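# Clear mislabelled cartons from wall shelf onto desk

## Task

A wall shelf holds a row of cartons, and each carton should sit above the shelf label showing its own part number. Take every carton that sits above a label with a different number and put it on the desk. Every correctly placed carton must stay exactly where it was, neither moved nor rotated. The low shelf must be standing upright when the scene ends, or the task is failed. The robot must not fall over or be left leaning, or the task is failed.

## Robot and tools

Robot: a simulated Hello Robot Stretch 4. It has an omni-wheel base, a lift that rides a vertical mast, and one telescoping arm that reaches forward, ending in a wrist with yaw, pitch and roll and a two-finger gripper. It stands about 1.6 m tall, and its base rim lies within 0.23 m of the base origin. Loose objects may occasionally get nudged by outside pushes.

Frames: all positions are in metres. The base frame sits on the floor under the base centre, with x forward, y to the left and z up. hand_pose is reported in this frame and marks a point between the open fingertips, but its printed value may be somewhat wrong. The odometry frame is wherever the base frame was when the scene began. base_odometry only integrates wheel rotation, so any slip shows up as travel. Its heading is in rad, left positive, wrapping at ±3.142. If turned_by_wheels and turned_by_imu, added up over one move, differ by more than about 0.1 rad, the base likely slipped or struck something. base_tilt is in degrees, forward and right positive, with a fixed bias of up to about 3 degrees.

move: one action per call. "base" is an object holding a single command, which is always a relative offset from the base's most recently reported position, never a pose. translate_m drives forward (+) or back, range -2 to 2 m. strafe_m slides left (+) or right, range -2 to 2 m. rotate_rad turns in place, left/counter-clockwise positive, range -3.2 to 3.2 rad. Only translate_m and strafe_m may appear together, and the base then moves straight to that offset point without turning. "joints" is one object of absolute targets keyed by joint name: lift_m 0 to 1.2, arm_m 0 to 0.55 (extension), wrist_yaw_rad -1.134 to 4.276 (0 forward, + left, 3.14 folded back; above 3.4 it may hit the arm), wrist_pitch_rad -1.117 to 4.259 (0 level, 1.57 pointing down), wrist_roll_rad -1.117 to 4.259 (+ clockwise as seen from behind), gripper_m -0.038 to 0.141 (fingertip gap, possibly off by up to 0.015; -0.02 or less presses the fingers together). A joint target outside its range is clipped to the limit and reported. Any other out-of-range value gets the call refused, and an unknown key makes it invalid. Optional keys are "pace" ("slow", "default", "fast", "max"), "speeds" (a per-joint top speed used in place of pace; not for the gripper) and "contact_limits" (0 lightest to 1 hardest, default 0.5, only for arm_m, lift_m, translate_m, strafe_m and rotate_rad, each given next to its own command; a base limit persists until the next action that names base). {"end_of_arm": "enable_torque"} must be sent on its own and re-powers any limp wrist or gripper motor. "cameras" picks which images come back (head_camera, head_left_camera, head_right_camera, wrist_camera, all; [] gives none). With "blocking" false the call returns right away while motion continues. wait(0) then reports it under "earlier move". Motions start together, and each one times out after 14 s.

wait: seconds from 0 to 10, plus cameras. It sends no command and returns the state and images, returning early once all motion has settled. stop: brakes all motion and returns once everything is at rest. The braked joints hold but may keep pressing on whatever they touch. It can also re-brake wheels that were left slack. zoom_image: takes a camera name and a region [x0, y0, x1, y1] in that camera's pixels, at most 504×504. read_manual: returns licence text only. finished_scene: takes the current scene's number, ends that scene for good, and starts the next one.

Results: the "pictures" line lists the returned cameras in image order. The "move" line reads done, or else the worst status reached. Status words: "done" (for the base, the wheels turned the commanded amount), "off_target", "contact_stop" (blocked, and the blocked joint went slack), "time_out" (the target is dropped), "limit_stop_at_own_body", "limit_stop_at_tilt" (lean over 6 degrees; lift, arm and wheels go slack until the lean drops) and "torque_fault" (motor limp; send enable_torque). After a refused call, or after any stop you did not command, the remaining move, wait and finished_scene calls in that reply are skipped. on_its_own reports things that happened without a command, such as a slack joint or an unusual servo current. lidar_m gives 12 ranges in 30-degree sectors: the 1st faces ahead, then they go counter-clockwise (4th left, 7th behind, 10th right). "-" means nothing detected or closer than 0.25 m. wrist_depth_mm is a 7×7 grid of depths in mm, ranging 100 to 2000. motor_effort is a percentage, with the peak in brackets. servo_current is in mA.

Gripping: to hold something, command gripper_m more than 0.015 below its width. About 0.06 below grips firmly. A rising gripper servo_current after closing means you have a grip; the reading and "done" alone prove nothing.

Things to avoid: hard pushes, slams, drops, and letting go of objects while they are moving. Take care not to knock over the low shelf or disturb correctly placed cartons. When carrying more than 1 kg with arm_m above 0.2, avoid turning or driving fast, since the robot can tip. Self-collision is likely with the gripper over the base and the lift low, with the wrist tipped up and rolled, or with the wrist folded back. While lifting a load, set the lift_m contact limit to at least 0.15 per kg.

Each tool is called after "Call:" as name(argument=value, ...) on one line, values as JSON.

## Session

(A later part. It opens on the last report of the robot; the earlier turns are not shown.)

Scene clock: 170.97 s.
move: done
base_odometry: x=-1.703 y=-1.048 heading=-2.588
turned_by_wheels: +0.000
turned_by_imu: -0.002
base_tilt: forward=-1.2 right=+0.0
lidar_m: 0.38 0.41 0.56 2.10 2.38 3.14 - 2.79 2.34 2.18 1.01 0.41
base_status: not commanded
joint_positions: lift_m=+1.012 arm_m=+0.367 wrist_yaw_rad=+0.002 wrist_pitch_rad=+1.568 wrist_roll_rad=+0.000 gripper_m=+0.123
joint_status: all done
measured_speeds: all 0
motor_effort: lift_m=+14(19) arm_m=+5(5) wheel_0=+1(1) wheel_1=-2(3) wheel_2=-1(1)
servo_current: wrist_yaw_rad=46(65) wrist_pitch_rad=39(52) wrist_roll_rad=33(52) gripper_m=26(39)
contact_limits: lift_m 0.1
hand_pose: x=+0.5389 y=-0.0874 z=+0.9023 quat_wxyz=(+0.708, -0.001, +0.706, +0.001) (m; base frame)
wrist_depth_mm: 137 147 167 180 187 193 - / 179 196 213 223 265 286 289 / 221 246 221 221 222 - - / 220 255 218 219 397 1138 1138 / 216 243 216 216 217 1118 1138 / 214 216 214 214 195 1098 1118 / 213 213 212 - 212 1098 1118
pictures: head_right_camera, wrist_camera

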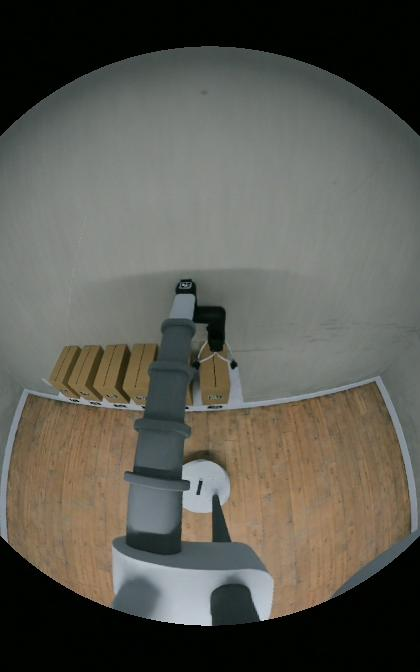

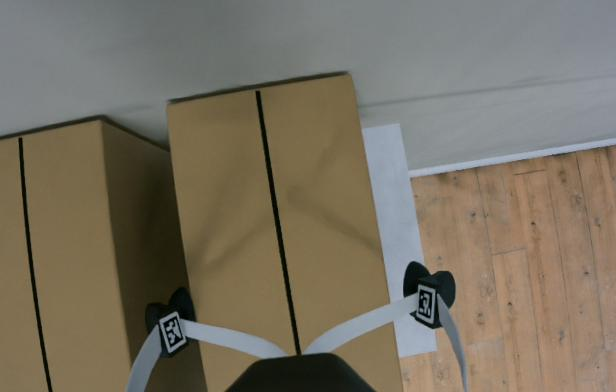

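Call:
move(joints={"gripper_m":0.055}, cameras=["wrist_camera"])

Call:
move(joints={"lift_m":1.06}, speeds={"lift_m":0.05})

Scene clock: 177.77 s.
move: done
base_odometry: x=-1.703 y=-1.048 heading=-2.588
turned_by_wheels: +0.000
turned_by_imu: -0.002
base_tilt: forward=-1.2 right=+0.0
lidar_m: 0.39 0.41 0.56 2.07 2.41 3.13 - 2.77 2.34 2.18 1.04 0.41
base_status: not commanded
joint_positions: lift_m=+1.012 arm_m=+0.367 wrist_yaw_rad=+0.002 wrist_pitch_rad=+1.568 wrist_roll_rad=+0.000 gripper_m=+0.056
joint_status: all done
measured_speeds: all 0
motor_effort: lift_m=+18(18) arm_m=+5(5) wheel_0=+1(1) wheel_1=-2(2) wheel_2=+0(1)
servo_current: wrist_yaw_rad=39(59) wrist_pitch_rad=46(52) wrist_roll_rad=33(46) gripper_m=91(215)
contact_limits: lift_m 0.1
hand_pose: x=+0.5387 y=-0.0874 z=+0.9020 quat_wxyz=(+0.708, -0.001, +0.706, +0.001) (m; base frame)
wrist_depth_mm: 138 146 167 183 193 205 - / 179 198 208 209 257 285 296 / 219 253 206 206 205 - - / 216 255 203 203 397 1138 1118 / 214 241 201 201 201 1118 1118 / 212 213 198 198 197 173 1118 / 211 173 195 196 194 1098 -
pictures: wrist_camera

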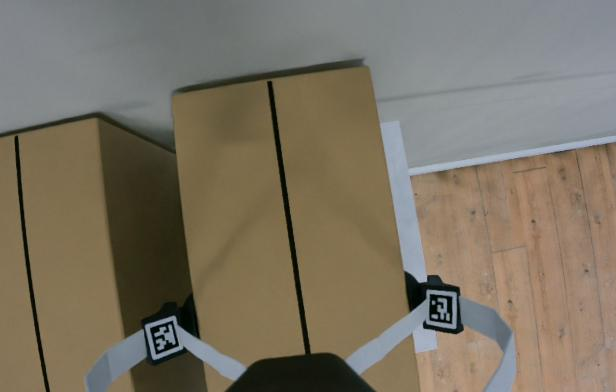

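Scene clock: 179.17 s.
move: done
base_odometry: x=-1.703 y=-1.048 heading=-2.588
turned_by_wheels: +0.000
turned_by_imu: -0.001
base_tilt: forward=-1.2 right=-0.1
lidar_m: 0.39 0.42 0.57 2.11 2.39 3.15 - 2.80 2.32 2.17 1.02 0.42
base_status: not commanded
joint_positions: lift_m=+1.059 arm_m=+0.367 wrist_yaw_rad=+0.002 wrist_pitch_rad=+1.568 wrist_roll_rad=+0.000 gripper_m=+0.056
joint_status: all done
measured_speeds: all 0
motor_effort: lift_m=+26(29) arm_m=+5(5) wheel_0=+1(1) wheel_1=-2(2) wheel_2=+0(1)
servo_current: wrist_yaw_rad=46(52) wrist_pitch_rad=46(52) wrist_roll_rad=39(46) gripper_m=91(91)
hand_pose: x=+0.5387 y=-0.0874 z=+0.9493 quat_wxyz=(+0.708, -0.001, +0.706, +0.001) (m; base frame)
wrist_depth_mm: 138 147 167 184 190 205 - / 179 200 208 210 254 285 297 / 256 266 206 206 206 - - / 265 265 204 204 1138 1182 1182 / 262 262 201 201 202 1182 1182 / 259 259 198 198 196 173 1160 / 258 178 196 195 151 1160 -
pictures: head_camera, head_left_camera, head_right_camera, wrist_camera

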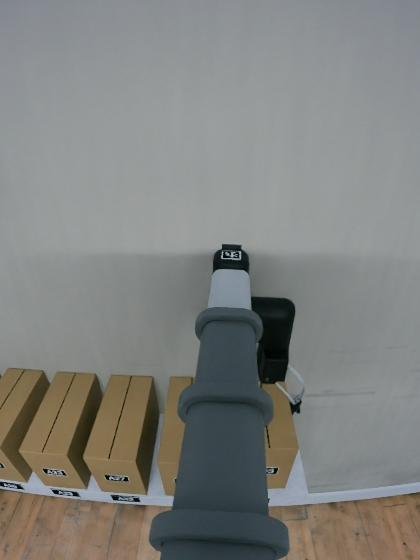

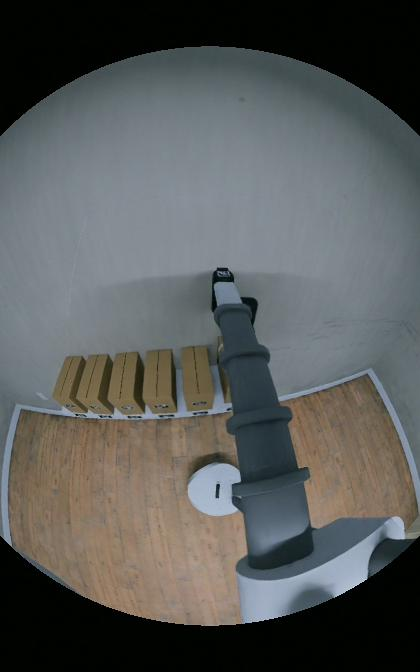

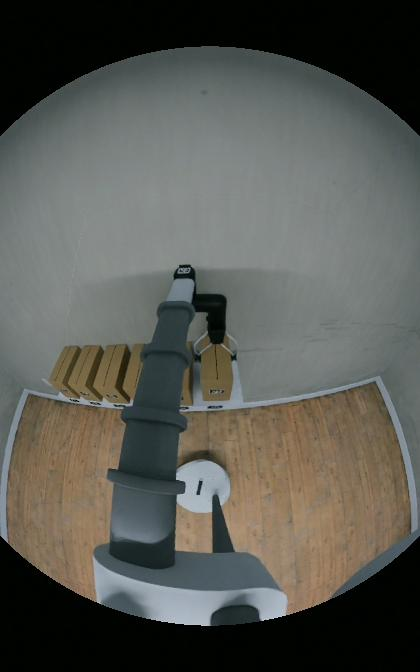

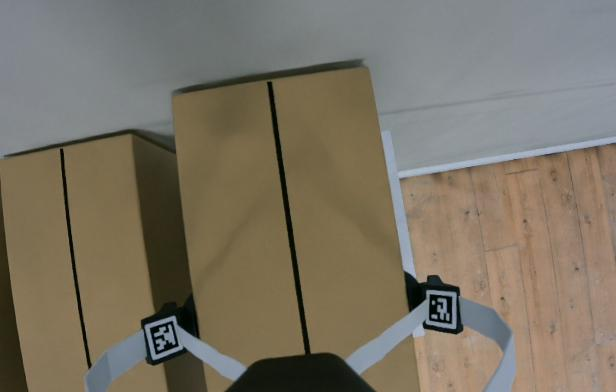

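Call:
move(joints={"lift_m":1.15}, cameras=[])

Call:
move(base={"translate_m":-0.6}, joints={"arm_m":0.2}, pace="slow", cameras=["wrist_camera","head_camera"])

Call:
move(base={"rotate_rad":3.14}, pace="slow")

Scene clock: 190.03 s.
move: done
base_odometry: x=-1.703 y=-1.048 heading=-2.588
turned_by_wheels: +0.000
turned_by_imu: -0.002
base_tilt: forward=-1.1 right=+0.0
lidar_m: 0.40 0.41 0.54 2.10 2.41 3.13 - 2.77 2.34 2.20 1.00 0.41
base_status: not commanded
joint_positions: lift_m=+1.149 arm_m=+0.367 wrist_yaw_rad=+0.002 wrist_pitch_rad=+1.568 wrist_roll_rad=+0.000 gripper_m=+0.056
joint_status: all done
measured_speeds: all 0
motor_effort: lift_m=+26(30) arm_m=+5(5) wheel_0=+1(1) wheel_1=-2(2) wheel_2=-1(1)
servo_current: wrist_yaw_rad=39(65) wrist_pitch_rad=46(52) wrist_roll_rad=33(46) gripper_m=85(91)
hand_pose: x=+0.5388 y=-0.0874 z=+1.0393 quat_wxyz=(+0.708, -0.001, +0.706, +0.001) (m; base frame)
wrist_depth_mm: 138 146 167 184 190 205 - / 179 200 209 210 254 283 297 / 263 289 207 207 206 - - / 359 355 204 204 1255 1308 1281 / 368 349 201 201 201 1281 1255 / 364 349 199 198 196 172 1255 / 370 173 196 195 151 1255 -
pictures: none
No camera images: "cameras" was empty.

Scene clock: 197.33 s.
move: done
base_odometry: x=-1.193 y=-0.733 heading=-2.588
turned_by_wheels: +0.000
turned_by_imu: -0.002
base_tilt: forward=-1.1 right=+0.1
lidar_m: 0.25 1.03 1.71 2.31 2.34 3.11 - 2.78 2.10 2.21 1.90 0.25
base_status: done
joint_positions: lift_m=+1.149 arm_m=+0.200 wrist_yaw_rad=+0.002 wrist_pitch_rad=+1.568 wrist_roll_rad=+0.000 gripper_m=+0.056
joint_status: all done
measured_speeds: all 0
motor_effort: lift_m=+26(26) arm_m=-5(7) wheel_0=-2(9) wheel_1=-2(4) wheel_2=-1(6)
servo_current: wrist_yaw_rad=39(65) wrist_pitch_rad=39(52) wrist_roll_rad=46(52) gripper_m=85(98)
hand_pose: x=+0.3719 y=-0.0874 z=+1.0393 quat_wxyz=(+0.708, -0.001, +0.706, +0.001) (m; base frame)
wrist_depth_mm: - 1336 1308 1308 1336 1308 1308 / 1336 1308 1308 210 1308 1308 1336 / 1281 1281 208 206 1281 1281 1308 / 1308 1281 204 204 1281 1281 1281 / 1255 1281 201 202 201 1255 1281 / 1255 1255 198 198 197 172 1255 / 1255 173 195 195 151 1229 -
pictures: head_camera, wrist_camera

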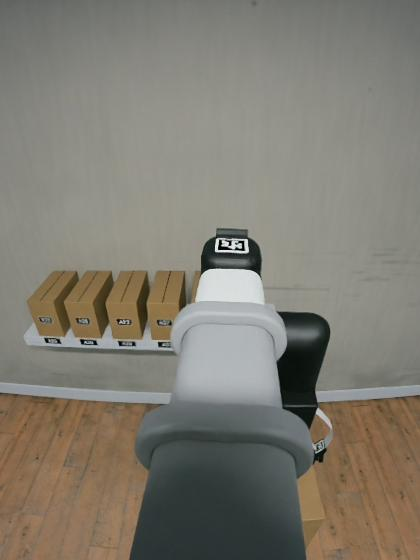

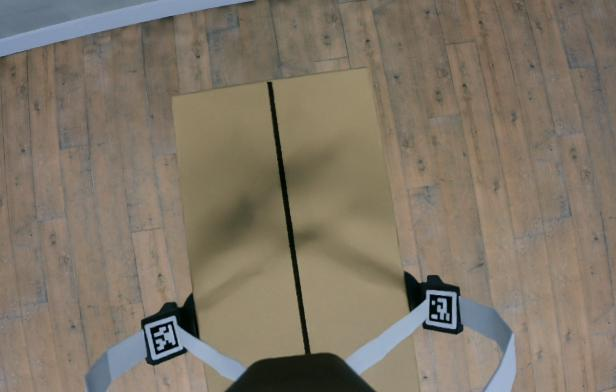

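Scene clock: 201.77 s.
move: done
base_odometry: x=-1.193 y=-0.733 heading=+0.551
turned_by_wheels: +3.140
turned_by_imu: +3.100
base_tilt: forward=-1.1 right=-0.1
lidar_m: 0.25 2.81 2.10 2.23 1.94 1.35 1.00 1.05 1.69 2.28 2.35 0.25
base_status: done
joint_positions: lift_m=+1.149 arm_m=+0.200 wrist_yaw_rad=+0.002 wrist_pitch_rad=+1.568 wrist_roll_rad=+0.000 gripper_m=+0.056
joint_status: not commanded
measured_speeds: all 0
motor_effort: lift_m=+25(26) arm_m=-5(5) wheel_0=-2(10) wheel_1=-2(6) wheel_2=-1(6)
servo_current: wrist_yaw_rad=33(59) wrist_pitch_rad=39(52) wrist_roll_rad=33(46) gripper_m=78(98)
hand_pose: x=+0.3719 y=-0.0874 z=+1.0393 quat_wxyz=(+0.708, -0.001, +0.706, +0.001) (m; base frame)
wrist_depth_mm: 1308 1336 1308 1308 1336 1308 1308 / 1336 1308 1308 210 1308 1336 1308 / 1308 1308 207 206 1281 1308 1281 / 1281 1308 204 204 1281 1308 1281 / 1255 1281 202 202 201 1255 1281 / 1281 1255 198 198 197 173 1281 / 1255 173 195 196 151 1255 -
pictures: head_camera, head_left_camera, head_right_camera, wrist_camera

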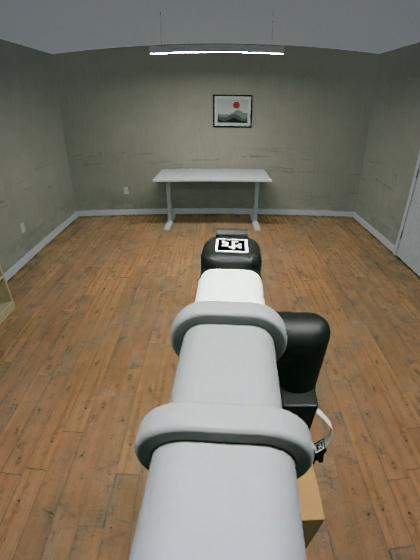

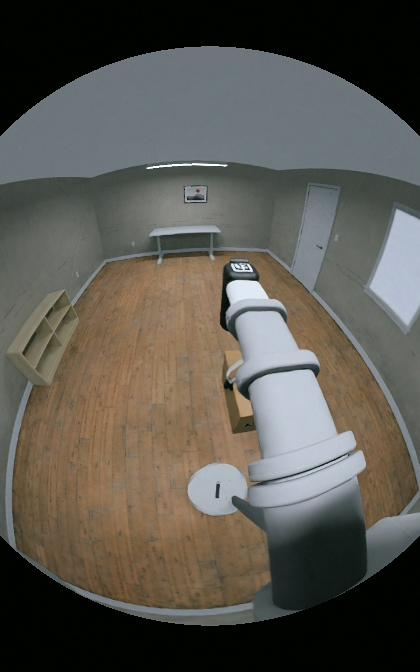

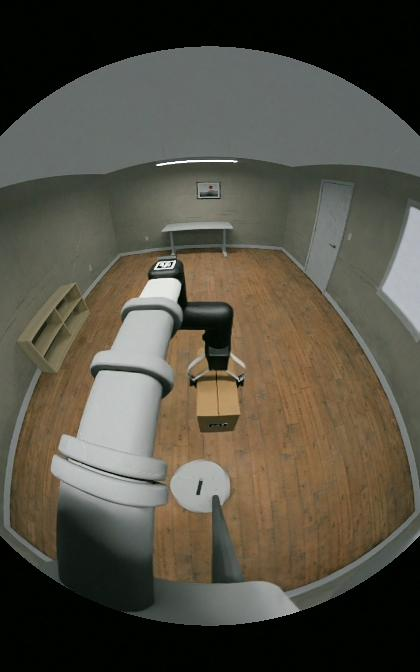

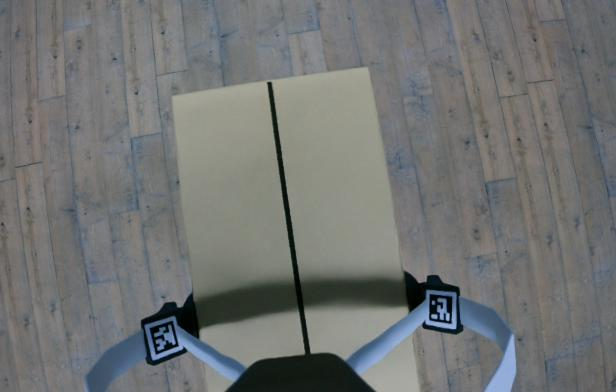

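Call:
move(base={"translate_m":1.95,"strafe_m":-0.12})

Scene clock: 217.30 s.
move: done
base_odometry: x=+0.531 y=+0.187 heading=+0.551
turned_by_wheels: +0.000
turned_by_imu: -0.008
base_tilt: forward=-1.2 right=-0.1
lidar_m: 0.25 2.14 2.66 2.07 2.16 3.36 3.21 3.10 2.14 2.04 2.09 0.25
base_status: done
joint_positions: lift_m=+1.149 arm_m=+0.200 wrist_yaw_rad=+0.002 wrist_pitch_rad=+1.568 wrist_roll_rad=+0.000 gripper_m=+0.056
joint_status: not commanded
measured_speeds: all 0
motor_effort: lift_m=+25(26) arm_m=-4(5) wheel_0=+2(11) wheel_1=+0(5) wheel_2=+1(9)
servo_current: wrist_yaw_rad=46(65) wrist_pitch_rad=46(52) wrist_roll_rad=39(52) gripper_m=85(104)
hand_pose: x=+0.3719 y=-0.0874 z=+1.0393 quat_wxyz=(+0.708, -0.001, +0.706, +0.001) (m; base frame)
wrist_depth_mm: 1336 1336 1336 1308 1336 1308 1308 / 1308 1308 1308 210 1308 1308 1308 / 1308 1308 207 207 1308 1308 1308 / 1308 1308 204 204 1255 1281 1281 / 1281 1281 201 202 202 1281 1281 / 1281 1281 198 197 196 173 1255 / 1255 173 195 195 151 1229 -
pictures: head_camera, head_left_camera, head_right_camera, wrist_camera

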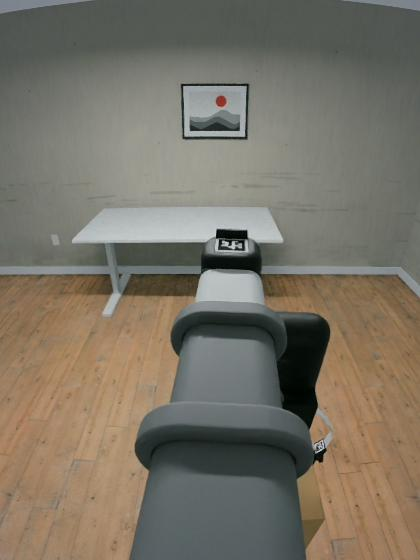

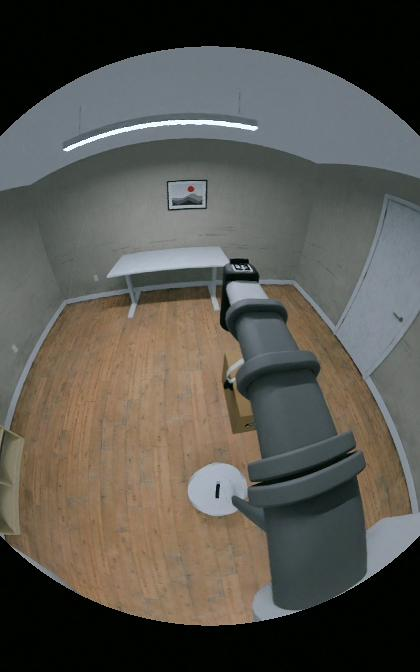

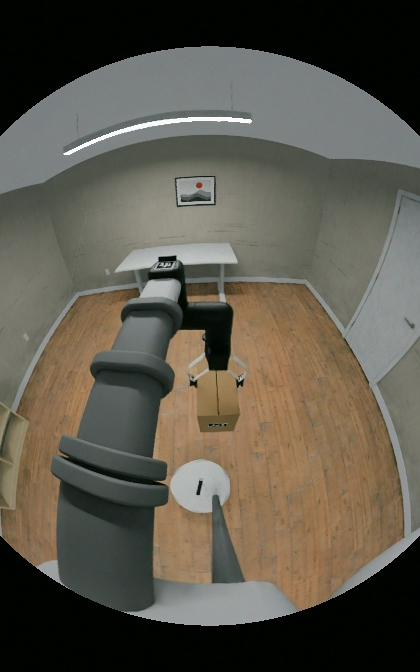

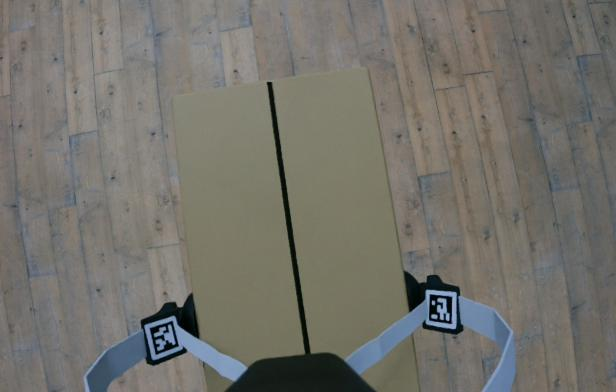

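Call:
move(base={"translate_m":1.6,"strafe_m":-0.1}, cameras=[])

Call:
move(joints={"arm_m":0.5}, pace="slow", cameras=[])

Call:
move(joints={"lift_m":1.02}, pace="slow")

Scene clock: 240.07 s.
move: done
base_odometry: x=+1.946 y=+0.940 heading=+0.551
turned_by_wheels: +0.000
turned_by_imu: -0.007
base_tilt: forward=-1.0 right=-0.1
lidar_m: 0.25 0.49 0.67 2.71 2.66 3.13 - 2.78 1.95 1.81 1.88 0.26
base_status: done
joint_positions: lift_m=+1.149 arm_m=+0.200 wrist_yaw_rad=+0.002 wrist_pitch_rad=+1.568 wrist_roll_rad=+0.000 gripper_m=+0.056
joint_status: not commanded
measured_speeds: all 0
motor_effort: lift_m=+25(26) arm_m=-4(5) wheel_0=+1(10) wheel_1=+0(5) wheel_2=-1(10)
servo_current: wrist_yaw_rad=59(65) wrist_pitch_rad=39(52) wrist_roll_rad=33(52) gripper_m=85(98)
hand_pose: x=+0.3719 y=-0.0874 z=+1.0393 quat_wxyz=(+0.708, -0.001, +0.706, +0.001) (m; base frame)
wrist_depth_mm: - - - - 1308 1308 1281 / - - 209 210 1308 1308 1308 / - - 207 207 207 1281 1281 / - 1281 204 204 1281 1281 1281 / 1281 1255 201 201 201 1255 1255 / 1281 1281 198 198 196 172 1281 / 1255 173 195 195 151 1229 -
pictures: none
No camera images: "cameras" was empty.

Scene clock: 244.33 s.
move: done
base_odometry: x=+1.946 y=+0.940 heading=+0.551
turned_by_wheels: +0.000
turned_by_imu: -0.002
base_tilt: forward=-1.1 right=+0.0
lidar_m: 0.44 0.47 0.66 2.71 2.69 3.14 - 2.79 1.94 1.81 1.89 0.51
base_status: not commanded
joint_positions: lift_m=+1.149 arm_m=+0.500 wrist_yaw_rad=+0.002 wrist_pitch_rad=+1.568 wrist_roll_rad=+0.000 gripper_m=+0.056
joint_status: all done
measured_speeds: all 0
motor_effort: lift_m=+26(26) arm_m=+5(6) wheel_0=+1(1) wheel_1=+0(1) wheel_2=-1(1)
servo_current: wrist_yaw_rad=46(65) wrist_pitch_rad=39(52) wrist_roll_rad=52(52) gripper_m=91(98)
hand_pose: x=+0.6717 y=-0.0874 z=+1.0393 quat_wxyz=(+0.708, -0.001, +0.706, +0.001) (m; base frame)
wrist_depth_mm: - - - - - 1308 - / - - 210 209 1281 1281 1308 / - - 207 206 1281 1281 1308 / - - 204 204 1255 1281 1281 / - - 201 201 200 1281 1255 / - - 198 198 196 173 1255 / - 162 177 195 151 1255 -
pictures: none
No camera images: "cameras" was empty.

Scene clock: 246.23 s.
move: done
base_odometry: x=+1.946 y=+0.940 heading=+0.551
turned_by_wheels: +0.000
turned_by_imu: -0.001
base_tilt: forward=-1.1 right=-0.1
lidar_m: 0.47 0.49 0.67 2.69 2.66 3.12 - 2.81 1.92 1.79 1.89 0.50
base_status: not commanded
joint_positions: lift_m=+1.020 arm_m=+0.500 wrist_yaw_rad=+0.002 wrist_pitch_rad=+1.568 wrist_roll_rad=+0.000 gripper_m=+0.056
joint_status: all done
measured_speeds: all 0
motor_effort: lift_m=+18(26) arm_m=+5(5) wheel_0=+1(1) wheel_1=+0(1) wheel_2=-1(1)
servo_current: wrist_yaw_rad=33(65) wrist_pitch_rad=46(52) wrist_roll_rad=33(46) gripper_m=78(98)
hand_pose: x=+0.6717 y=-0.0874 z=+0.9100 quat_wxyz=(+0.708, -0.001, +0.706, +0.001) (m; base frame)
wrist_depth_mm: - - - - - 1182 1182 / - - 209 209 427 1160 1182 / - - 207 206 208 1160 1160 / - - 204 204 205 1160 1138 / - - 201 201 200 1138 1160 / - - 198 198 196 173 1118 / - 162 177 196 151 1118 -
pictures: head_camera, head_left_camera, head_right_camera, wrist_camera

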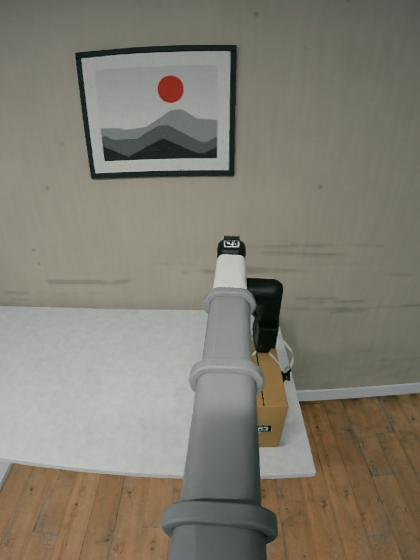

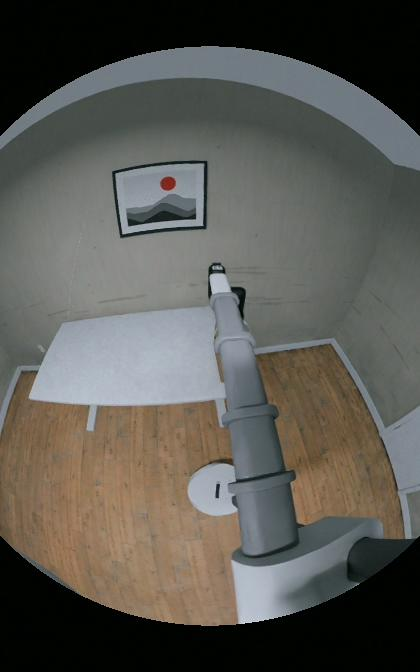

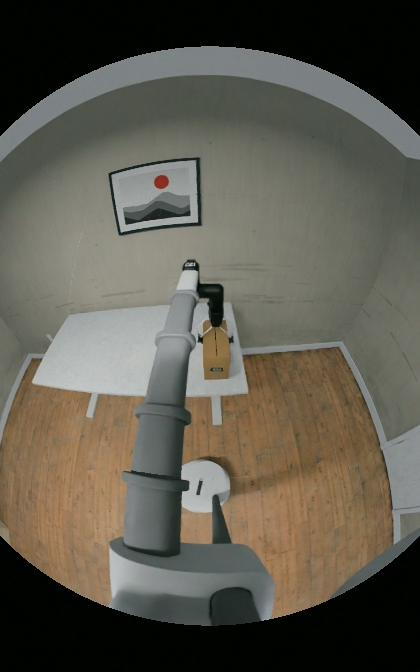

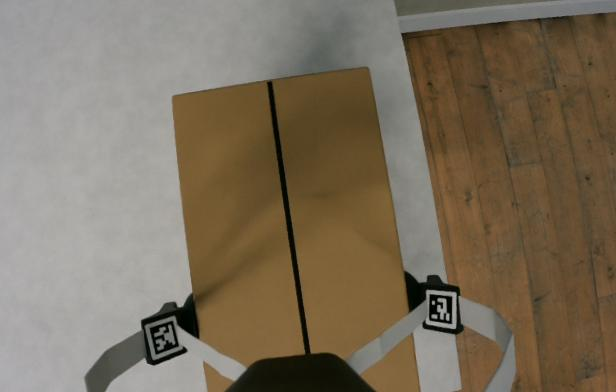

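Call:
move(base={"strafe_m":0.1}, pace="slow", cameras=[])

Call:
move(joints={"lift_m":0.9}, speeds={"lift_m":0.03}, contact_limits={"lift_m":0.05})

Call:
zoom_image(camera="head_right_camera", region=[140, 290, 280, 420])

Scene clock: 253.37 s.
move: done
base_odometry: x=+1.894 y=+1.025 heading=+0.551
turned_by_wheels: +0.000
turned_by_imu: -0.002
base_tilt: forward=-1.1 right=+0.0
lidar_m: 0.45 0.48 0.66 2.61 2.55 2.97 - 2.94 2.05 1.91 1.95 0.50
base_status: done
joint_positions: lift_m=+1.020 arm_m=+0.500 wrist_yaw_rad=+0.002 wrist_pitch_rad=+1.568 wrist_roll_rad=+0.000 gripper_m=+0.056
joint_status: not commanded
measured_speeds: all 0
motor_effort: lift_m=+18(18) arm_m=+5(5) wheel_0=+0(10) wheel_1=+0(7) wheel_2=-1(3)
servo_current: wrist_yaw_rad=33(59) wrist_pitch_rad=46(52) wrist_roll_rad=26(46) gripper_m=98(98)
hand_pose: x=+0.6717 y=-0.0874 z=+0.9100 quat_wxyz=(+0.708, -0.001, +0.706, +0.001) (m; base frame)
wrist_depth_mm: - - - - - 1160 1182 / - - 209 209 - 1160 1182 / - - 207 207 206 1138 1138 / - - 204 204 - - 1138 / - - 201 201 201 - 1118 / - - 197 197 196 172 1118 / - 162 177 196 151 - -
pictures: none
No camera images: "cameras" was empty.

Scene clock: 255.47 s.
move: contact_stop
base_odometry: x=+1.894 y=+1.025 heading=+0.551
turned_by_wheels: +0.000
turned_by_imu: -0.001
base_tilt: forward=-1.1 right=-0.1
lidar_m: 0.44 0.50 0.65 2.60 2.54 2.92 - 2.97 2.03 1.90 1.96 0.51
base_status: not commanded
joint_positions: lift_m=+0.982 arm_m=+0.500 wrist_yaw_rad=+0.002 wrist_pitch_rad=+1.570 wrist_roll_rad=+0.000 gripper_m=+0.056
joint_status: lift_m contact_stop (moved -0.038 of -0.120)
measured_speeds: all 0
on_its_own: lift_m is slack since a contact_stop (your +0.900 is given up)
motor_effort: lift_m=+19(21) arm_m=+5(5) wheel_0=+0(0) wheel_1=-1(2) wheel_2=-2(3)
servo_current: wrist_yaw_rad=39(59) wrist_pitch_rad=46(52) wrist_roll_rad=33(46) gripper_m=52(98)
contact_limits: lift_m 0.05
hand_pose: x=+0.6712 y=-0.0874 z=+0.8721 quat_wxyz=(+0.707, -0.001, +0.707, +0.001) (m; base frame)
wrist_depth_mm: - - - - - 1160 1138 / - - 204 204 - 392 1118 / - - 202 202 - - 1118 / - - 200 200 - - 1118 / - - 199 198 198 - 1098 / - - 196 196 195 172 1098 / - 170 158 195 194 - -
pictures: head_camera, head_left_camera, head_right_camera, wrist_camera

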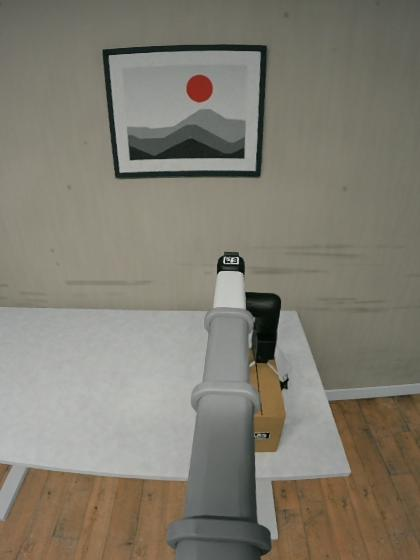

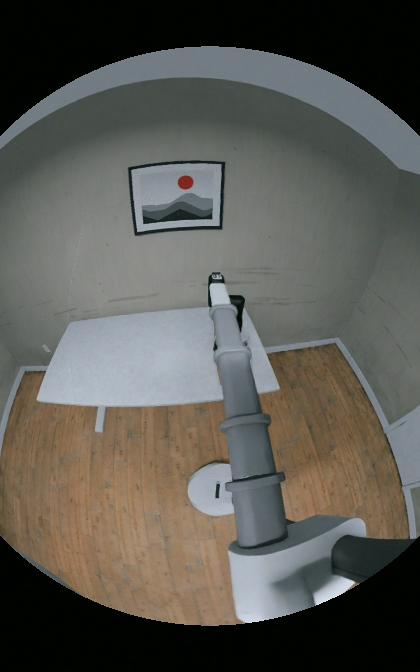

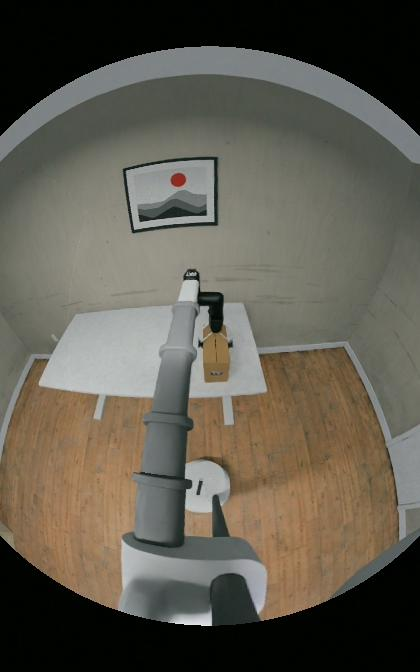

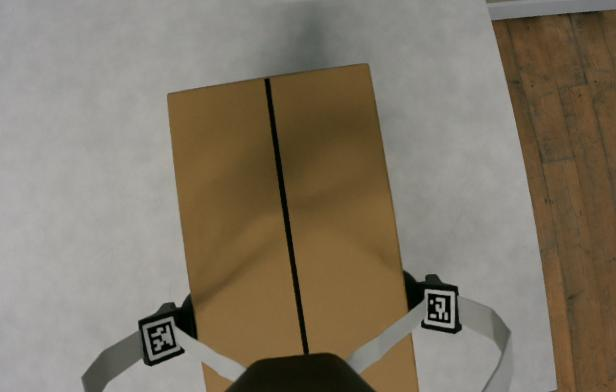

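Scaled by 3.600 from the camera's 420x672 image, which has a finer 600x960 frame.

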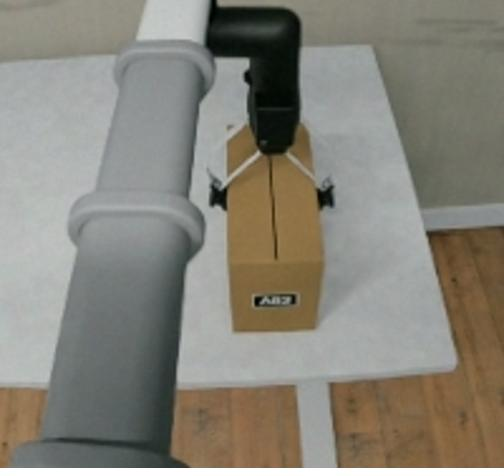

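Call:
move(joints={"lift_m":0.98,"gripper_m":0.135}, cameras=["wrist_camera"])

Call:
move(joints={"lift_m":1.15}, pace="slow", cameras=["wrist_camera"])

Scene clock: 268.67 s.
move: done
base_odometry: x=+1.894 y=+1.025 heading=+0.551
turned_by_wheels: +0.000
turned_by_imu: -0.002
base_tilt: forward=-1.1 right=+0.0
lidar_m: 0.45 0.49 0.63 2.59 2.58 2.94 - 2.94 2.06 1.93 1.96 0.49
base_status: not commanded
joint_positions: lift_m=+0.980 arm_m=+0.500 wrist_yaw_rad=+0.002 wrist_pitch_rad=+1.570 wrist_roll_rad=+0.000 gripper_m=+0.135
joint_status: all done
measured_speeds: all 0
motor_effort: lift_m=+14(18) arm_m=+4(5) wheel_0=+0(1) wheel_1=-1(2) wheel_2=-1(2)
servo_current: wrist_yaw_rad=33(59) wrist_pitch_rad=39(52) wrist_roll_rad=33(52) gripper_m=33(85)
hand_pose: x=+0.6712 y=-0.0874 z=+0.8702 quat_wxyz=(+0.707, -0.001, +0.707, +0.001) (m; base frame)
wrist_depth_mm: - - - - - 1138 1138 / - - 202 202 - 389 1138 / - - 200 201 200 - 1118 / - - 199 198 - - 1098 / - - 196 196 196 - 1098 / - - 196 195 194 - 1098 / - - 193 145 193 - -
pictures: wrist_camera

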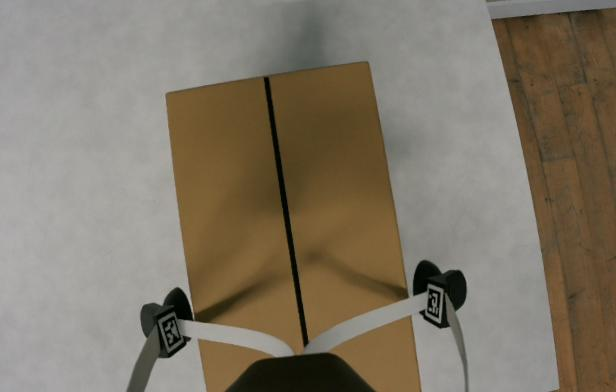

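Scene clock: 270.83 s.
move: done
base_odometry: x=+1.894 y=+1.025 heading=+0.551
turned_by_wheels: +0.000
turned_by_imu: -0.001
base_tilt: forward=-1.1 right=-0.1
lidar_m: 0.44 0.45 0.64 2.60 2.57 2.92 - 2.94 2.06 1.91 1.96 0.49
base_status: not commanded
joint_positions: lift_m=+1.150 arm_m=+0.500 wrist_yaw_rad=+0.002 wrist_pitch_rad=+1.570 wrist_roll_rad=+0.000 gripper_m=+0.135
joint_status: all done
measured_speeds: all 0
motor_effort: lift_m=+24(29) arm_m=+5(5) wheel_0=+0(0) wheel_1=-1(1) wheel_2=-2(2)
servo_current: wrist_yaw_rad=20(59) wrist_pitch_rad=39(52) wrist_roll_rad=39(52) gripper_m=33(46)
hand_pose: x=+0.6712 y=-0.0874 z=+1.0395 quat_wxyz=(+0.707, -0.001, +0.707, +0.001) (m; base frame)
wrist_depth_mm: - - - - - 1336 - / - - - - - 1308 1308 / - - - 373 - 1281 1308 / - - 368 368 - 1281 1281 / - - 364 364 - 1229 1255 / - - 213 359 189 1229 1229 / - - - 146 - 1255 1229
pictures: wrist_camera

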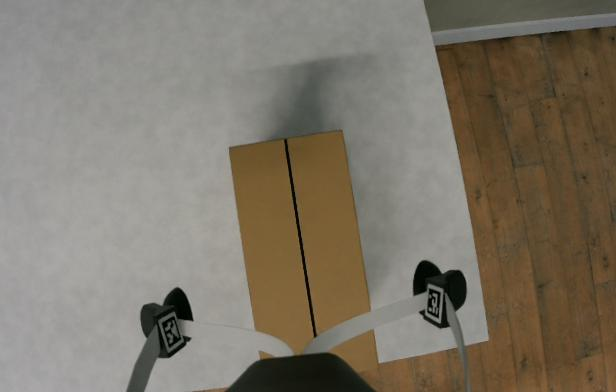

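Call:
move(base={"translate_m":-1.0}, joints={"arm_m":0.367}, cameras=[])

Call:
move(base={"rotate_rad":-3.139}, cameras=[])

Call:
move(base={"translate_m":1.35,"strafe_m":0.1}, cameras=[])

Call:
move(base={"translate_m":1.35,"strafe_m":0.1})

Scene clock: 291.67 s.
move: done
base_odometry: x=+1.042 y=+0.501 heading=+0.551
turned_by_wheels: +0.000
turned_by_imu: -0.001
base_tilt: forward=-1.0 right=+0.0
lidar_m: 1.46 1.51 2.69 2.15 2.17 3.37 3.87 3.07 2.12 1.93 2.05 2.39
base_status: done
joint_positions: lift_m=+1.150 arm_m=+0.367 wrist_yaw_rad=+0.002 wrist_pitch_rad=+1.570 wrist_roll_rad=+0.000 gripper_m=+0.135
joint_status: all done
measured_speeds: all 0
motor_effort: lift_m=+23(24) arm_m=-5(6) wheel_0=+1(10) wheel_1=+0(6) wheel_2=+0(9)
servo_current: wrist_yaw_rad=52(72) wrist_pitch_rad=39(52) wrist_roll_rad=39(52) gripper_m=39(46)
hand_pose: x=+0.5383 y=-0.0874 z=+1.0395 quat_wxyz=(+0.707, -0.001, +0.707, +0.001) (m; base frame)
wrist_depth_mm: 1308 1336 1336 1308 1336 1308 1308 / 1308 1308 1308 1308 1308 1308 1308 / 1308 1308 1308 1281 1308 1281 1281 / 1281 1308 1281 1281 1281 1281 1281 / 1281 1281 1255 1281 1281 1255 1281 / 1255 1281 1255 1255 1255 1255 1255 / 1255 1255 1229 146 1229 1229 1255
pictures: none
No camera images: "cameras" was empty.

Scene clock: 295.67 s.
move: done
base_odometry: x=+1.042 y=+0.501 heading=-2.588
turned_by_wheels: -3.139
turned_by_imu: -3.102
base_tilt: forward=-1.2 right=+0.0
lidar_m: 3.53 3.07 2.15 1.98 2.03 2.44 1.50 1.50 2.68 2.14 2.18 3.37
base_status: done
joint_positions: lift_m=+1.150 arm_m=+0.367 wrist_yaw_rad=+0.002 wrist_pitch_rad=+1.570 wrist_roll_rad=+0.000 gripper_m=+0.135
joint_status: not commanded
measured_speeds: all 0
motor_effort: lift_m=+23(23) arm_m=-5(5) wheel_0=+0(10) wheel_1=+1(6) wheel_2=-1(6)
servo_current: wrist_yaw_rad=52(65) wrist_pitch_rad=39(52) wrist_roll_rad=46(46) gripper_m=39(46)
hand_pose: x=+0.5383 y=-0.0874 z=+1.0395 quat_wxyz=(+0.707, -0.001, +0.707, +0.001) (m; base frame)
wrist_depth_mm: 1308 1366 1336 1308 1308 1308 1308 / 1308 1336 1308 1308 1308 1308 1281 / 1308 1308 1308 1281 1281 1281 1308 / 1308 1281 1281 1281 1281 1281 1281 / 1281 1281 1255 1281 1281 1255 1255 / 1281 1255 1255 1255 1281 1255 1255 / 1255 1229 1255 146 1255 1255 1229
pictures: none
No camera images: "cameras" was empty.

Scene clock: 301.67 s.
move: done
base_odometry: x=-0.053 y=-0.294 heading=-2.588
turned_by_wheels: +0.000
turned_by_imu: -0.005
base_tilt: forward=-1.0 right=-0.1
lidar_m: 2.18 2.26 2.15 1.97 2.07 2.69 3.65 2.94 2.27 2.12 2.58 2.61
base_status: done
joint_positions: lift_m=+1.150 arm_m=+0.367 wrist_yaw_rad=+0.002 wrist_pitch_rad=+1.570 wrist_roll_rad=+0.000 gripper_m=+0.135
joint_status: not commanded
measured_speeds: all 0
motor_effort: lift_m=+23(23) arm_m=-5(5) wheel_0=+0(11) wheel_1=+1(7) wheel_2=-1(9)
servo_current: wrist_yaw_rad=52(65) wrist_pitch_rad=39(52) wrist_roll_rad=33(52) gripper_m=33(46)
hand_pose: x=+0.5383 y=-0.0874 z=+1.0395 quat_wxyz=(+0.707, -0.001, +0.707, +0.001) (m; base frame)
wrist_depth_mm: 1336 1308 1308 1308 1308 1336 1308 / 1336 1336 1336 1308 1281 1281 1336 / 1308 1308 1308 1281 1281 1308 1308 / 1308 1281 1308 1281 1281 1255 1308 / 1281 1281 1281 1281 1281 1255 1255 / 1255 1255 1281 1255 1255 1255 1255 / 1255 1255 1255 146 1229 1255 1229
pictures: none
No camera images: "cameras" was empty.

Scene clock: 307.67 s.
move: done
base_odometry: x=-1.149 y=-1.089 heading=-2.588
turned_by_wheels: +0.000
turned_by_imu: -0.005
base_tilt: forward=-1.0 right=-0.1
lidar_m: 0.81 0.84 1.42 2.02 2.06 2.68 - 3.89 2.48 2.53 1.69 0.89
base_status: done
joint_positions: lift_m=+1.150 arm_m=+0.367 wrist_yaw_rad=+0.002 wrist_pitch_rad=+1.570 wrist_roll_rad=+0.000 gripper_m=+0.135
joint_status: not commanded
measured_speeds: all 0
motor_effort: lift_m=+23(23) arm_m=-4(5) wheel_0=-1(10) wheel_1=+0(6) wheel_2=-1(9)
servo_current: wrist_yaw_rad=52(59) wrist_pitch_rad=39(52) wrist_roll_rad=33(52) gripper_m=33(39)
hand_pose: x=+0.5383 y=-0.0874 z=+1.0395 quat_wxyz=(+0.707, -0.001, +0.707, +0.001) (m; base frame)
wrist_depth_mm: - - 492 517 544 - - / 508 549 1308 1308 1308 1308 1336 / 1308 1308 1281 1308 1281 1281 1281 / 1281 1281 1281 1308 1281 1281 1281 / 1281 1281 1281 1281 1255 1255 1281 / 1255 1281 1255 1255 1255 1255 1255 / 1255 1255 1255 146 1255 1255 1255
pictures: head_camera, head_left_camera, head_right_camera, wrist_camera

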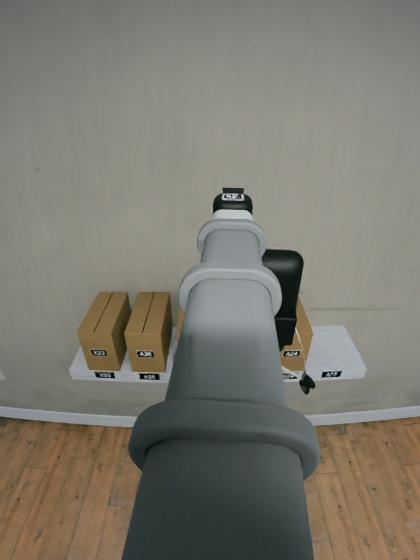

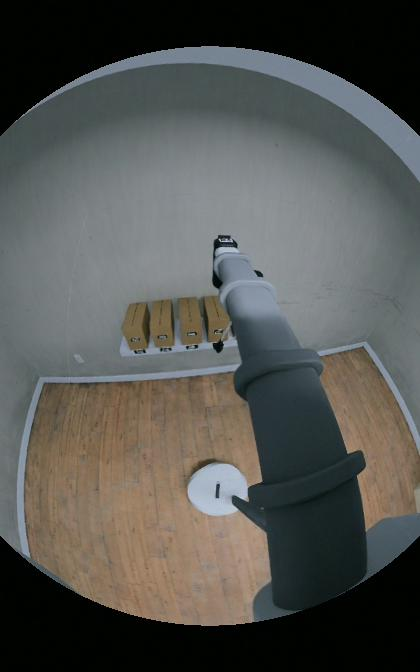

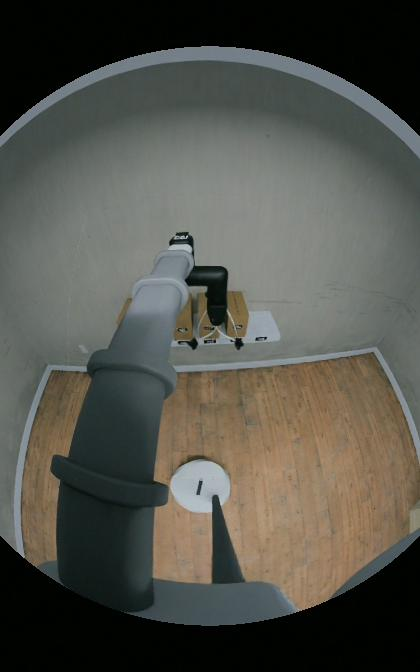

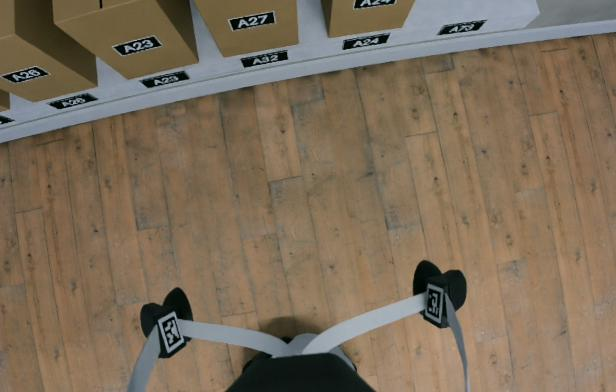

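Call:
move(base={"translate_m":0.43,"strafe_m":0.02}, pace="slow", cameras=["wrist_camera"])

Scene clock: 317.17 s.
move: done
base_odometry: x=-1.504 y=-1.333 heading=-2.588
turned_by_wheels: +0.000
turned_by_imu: -0.004
base_tilt: forward=-1.0 right=+0.0
lidar_m: 0.39 0.41 0.55 2.03 2.08 2.68 - 3.29 2.67 2.52 0.64 0.43
base_status: done
joint_positions: lift_m=+1.150 arm_m=+0.367 wrist_yaw_rad=+0.002 wrist_pitch_rad=+1.570 wrist_roll_rad=+0.000 gripper_m=+0.135
joint_status: not commanded
measured_speeds: all 0
motor_effort: lift_m=+23(23) arm_m=-4(5) wheel_0=+1(10) wheel_1=+3(4) wheel_2=-2(6)
servo_current: wrist_yaw_rad=52(65) wrist_pitch_rad=39(52) wrist_roll_rad=46(59) gripper_m=39(46)
hand_pose: x=+0.5383 y=-0.0874 z=+1.0395 quat_wxyz=(+0.707, -0.001, +0.707, +0.001) (m; base frame)
wrist_depth_mm: 136 145 166 185 193 208 - / 177 193 211 249 277 298 - / 248 274 329 357 359 359 - / 377 - 357 357 355 355 - / 384 - 353 353 353 351 - / 377 208 349 349 213 347 1255 / 384 - 345 138 389 1229 1255
pictures: wrist_camera

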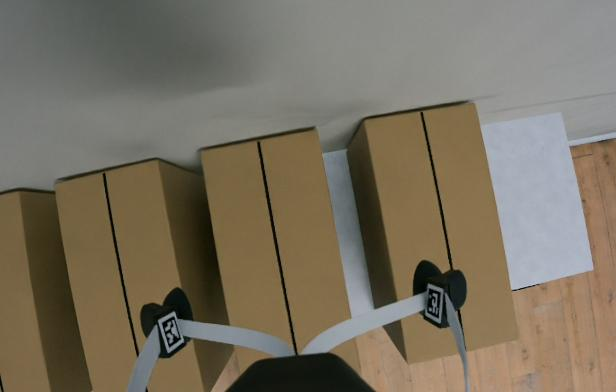

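Call:
move(base={"rotate_rad":0.035}, pace="slow", cameras=[])

Call:
move(joints={"lift_m":1.05,"gripper_m":0.118}, pace="slow", cameras=["wrist_camera"])

Call:
zoom_image(camera="wrist_camera", region=[100, 220, 300, 392])

Call:
zoom_image(camera="wrist_camera", region=[300, 220, 500, 392])

Scene clock: 326.77 s.
move: done
base_odometry: x=-1.504 y=-1.333 heading=-2.553
turned_by_wheels: +0.035
turned_by_imu: +0.033
base_tilt: forward=-1.0 right=+0.0
lidar_m: 0.39 0.40 0.58 2.01 2.11 2.76 - 3.20 2.65 2.50 0.61 0.42
base_status: done
joint_positions: lift_m=+1.150 arm_m=+0.367 wrist_yaw_rad=+0.002 wrist_pitch_rad=+1.570 wrist_roll_rad=+0.000 gripper_m=+0.135
joint_status: not commanded
measured_speeds: all 0
motor_effort: lift_m=+23(23) arm_m=-4(4) wheel_0=-1(7) wheel_1=-1(3) wheel_2=+1(6)
servo_current: wrist_yaw_rad=20(59) wrist_pitch_rad=39(46) wrist_roll_rad=33(46) gripper_m=26(46)
hand_pose: x=+0.5383 y=-0.0874 z=+1.0395 quat_wxyz=(+0.707, -0.001, +0.707, +0.001) (m; base frame)
wrist_depth_mm: 133 141 155 163 175 185 - / 177 190 204 234 259 277 272 / 251 278 315 357 359 359 - / 370 - 355 355 357 355 - / 375 - 353 351 355 351 - / 359 196 347 349 349 347 1255 / 364 345 196 138 349 1229 1255
pictures: none
No camera images: "cameras" was empty.

Scene clock: 328.47 s.
move: done
base_odometry: x=-1.504 y=-1.333 heading=-2.553
turned_by_wheels: +0.000
turned_by_imu: -0.001
base_tilt: forward=-1.1 right=+0.0
lidar_m: 0.36 0.41 0.56 1.97 2.10 2.76 - 3.22 2.63 2.50 0.62 0.41
base_status: not commanded
joint_positions: lift_m=+1.050 arm_m=+0.367 wrist_yaw_rad=+0.002 wrist_pitch_rad=+1.570 wrist_roll_rad=+0.000 gripper_m=+0.118
joint_status: all done
measured_speeds: all 0
motor_effort: lift_m=+15(22) arm_m=-4(4) wheel_0=-1(1) wheel_1=-2(2) wheel_2=+1(2)
servo_current: wrist_yaw_rad=33(78) wrist_pitch_rad=46(46) wrist_roll_rad=26(52) gripper_m=33(72)
hand_pose: x=+0.5383 y=-0.0874 z=+0.9402 quat_wxyz=(+0.707, -0.001, +0.707, +0.001) (m; base frame)
wrist_depth_mm: 133 141 155 163 175 185 - / 177 190 204 234 258 259 260 / 234 254 258 259 300 257 258 / - - 256 255 294 255 256 / - - 254 253 271 253 253 / - - 252 251 193 251 250 / - - 249 - 307 249 -
pictures: wrist_camera

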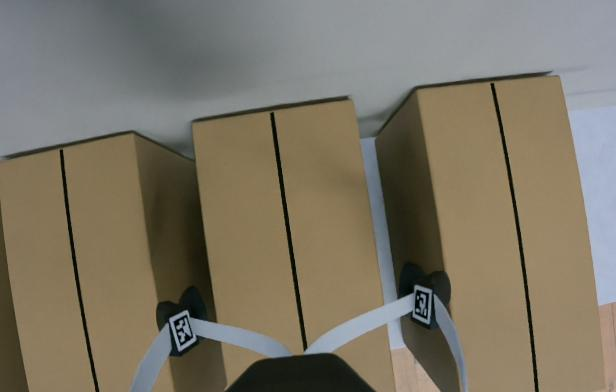

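Scaled by 2.520.

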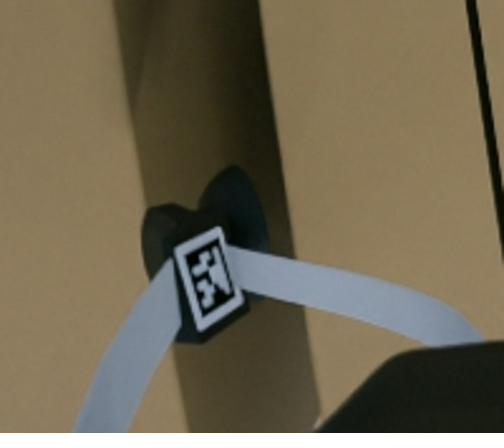

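Scaled by 2.520.

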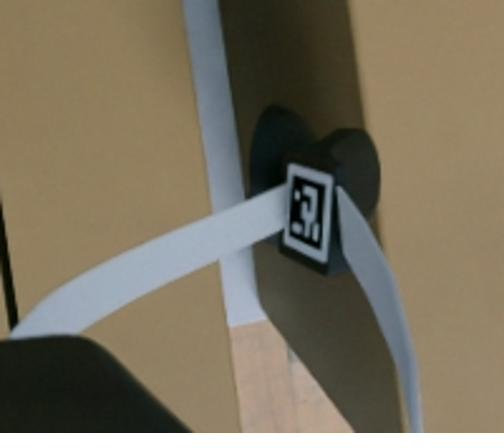

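Call:
move(base={"strafe_m":0.0025}, pace="slow", cameras=["wrist_camera"])

Call:
zoom_image(camera="wrist_camera", region=[100, 220, 300, 392])

Call:
zoom_image(camera="wrist_camera", region=[300, 220, 500, 392])

Scene clock: 342.63 s.
move: done
base_odometry: x=-1.503 y=-1.335 heading=-2.553
turned_by_wheels: +0.000
turned_by_imu: -0.001
base_tilt: forward=-1.1 right=+0.0
lidar_m: 0.38 0.42 0.57 2.02 2.09 2.74 - 3.23 2.63 2.52 0.61 0.41
base_status: done
joint_positions: lift_m=+1.050 arm_m=+0.367 wrist_yaw_rad=+0.002 wrist_pitch_rad=+1.570 wrist_roll_rad=+0.000 gripper_m=+0.118
joint_status: not commanded
measured_speeds: all 0
motor_effort: lift_m=+15(15) arm_m=-4(4) wheel_0=+1(6) wheel_1=-1(2) wheel_2=+0(2)
servo_current: wrist_yaw_rad=33(52) wrist_pitch_rad=46(46) wrist_roll_rad=26(46) gripper_m=39(39)
hand_pose: x=+0.5383 y=-0.0874 z=+0.9402 quat_wxyz=(+0.707, -0.001, +0.707, +0.001) (m; base frame)
wrist_depth_mm: 133 141 155 161 177 183 - / 173 188 207 234 253 260 259 / 234 254 258 258 298 258 258 / 255 - 256 255 296 256 255 / - - 254 254 274 253 253 / - - 252 251 195 251 251 / - - 249 - 310 249 -
pictures: wrist_camera

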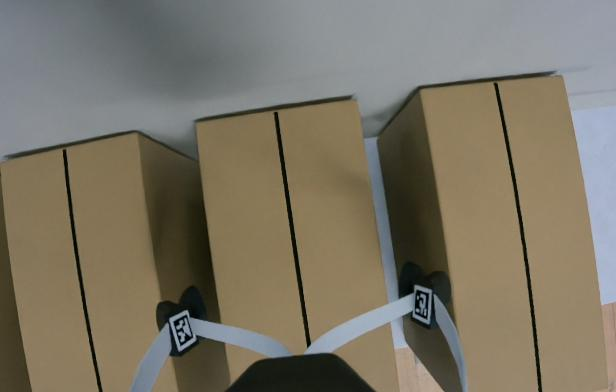

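Scaled by 2.520.

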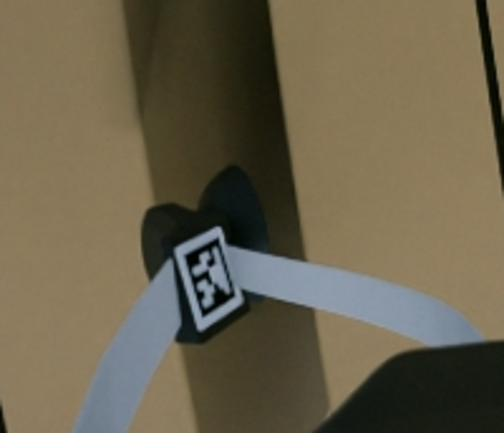

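Scaled by 2.520.

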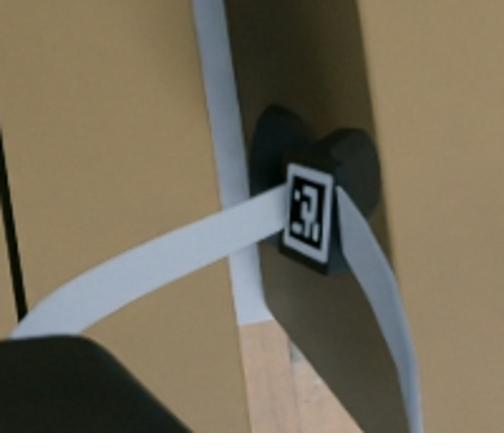

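Call:
move(joints={"lift_m":1.012}, speeds={"lift_m":0.04}, contact_limits={"lift_m":0.1}, cameras=["wrist_camera"])

Call:
zoom_image(camera="wrist_camera", region=[100, 200, 500, 392])

Scene clock: 349.37 s.
move: done
base_odometry: x=-1.503 y=-1.335 heading=-2.553
turned_by_wheels: +0.000
turned_by_imu: -0.002
base_tilt: forward=-1.0 right=+0.0
lidar_m: 0.37 0.41 0.56 2.00 2.04 2.76 - 3.22 2.65 2.49 0.60 0.42
base_status: not commanded
joint_positions: lift_m=+1.012 arm_m=+0.367 wrist_yaw_rad=+0.002 wrist_pitch_rad=+1.570 wrist_roll_rad=+0.000 gripper_m=+0.118
joint_status: all done
measured_speeds: all 0
motor_effort: lift_m=+14(20) arm_m=-4(4) wheel_0=+1(1) wheel_1=-1(1) wheel_2=+0(1)
servo_current: wrist_yaw_rad=59(65) wrist_pitch_rad=46(46) wrist_roll_rad=33(46) gripper_m=33(39)
contact_limits: lift_m 0.1
hand_pose: x=+0.5383 y=-0.0874 z=+0.9022 quat_wxyz=(+0.707, -0.001, +0.707, +0.001) (m; base frame)
wrist_depth_mm: 133 140 152 160 177 183 - / 173 188 213 221 234 221 222 / 220 258 220 220 268 221 220 / - - 218 218 265 218 217 / - - 216 216 227 215 216 / - - 214 214 213 214 213 / - - 211 - 213 211 -
pictures: wrist_camera

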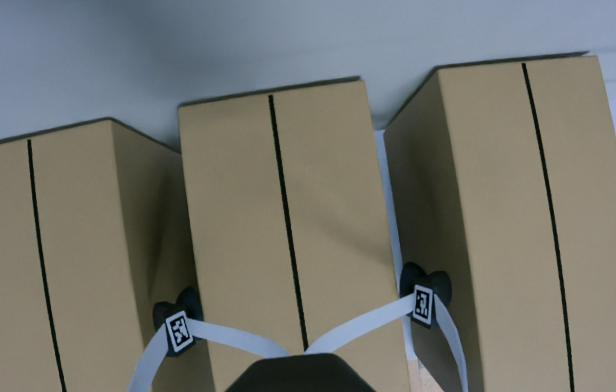

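Scaled by 1.260.

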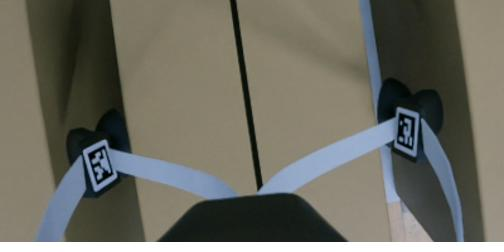

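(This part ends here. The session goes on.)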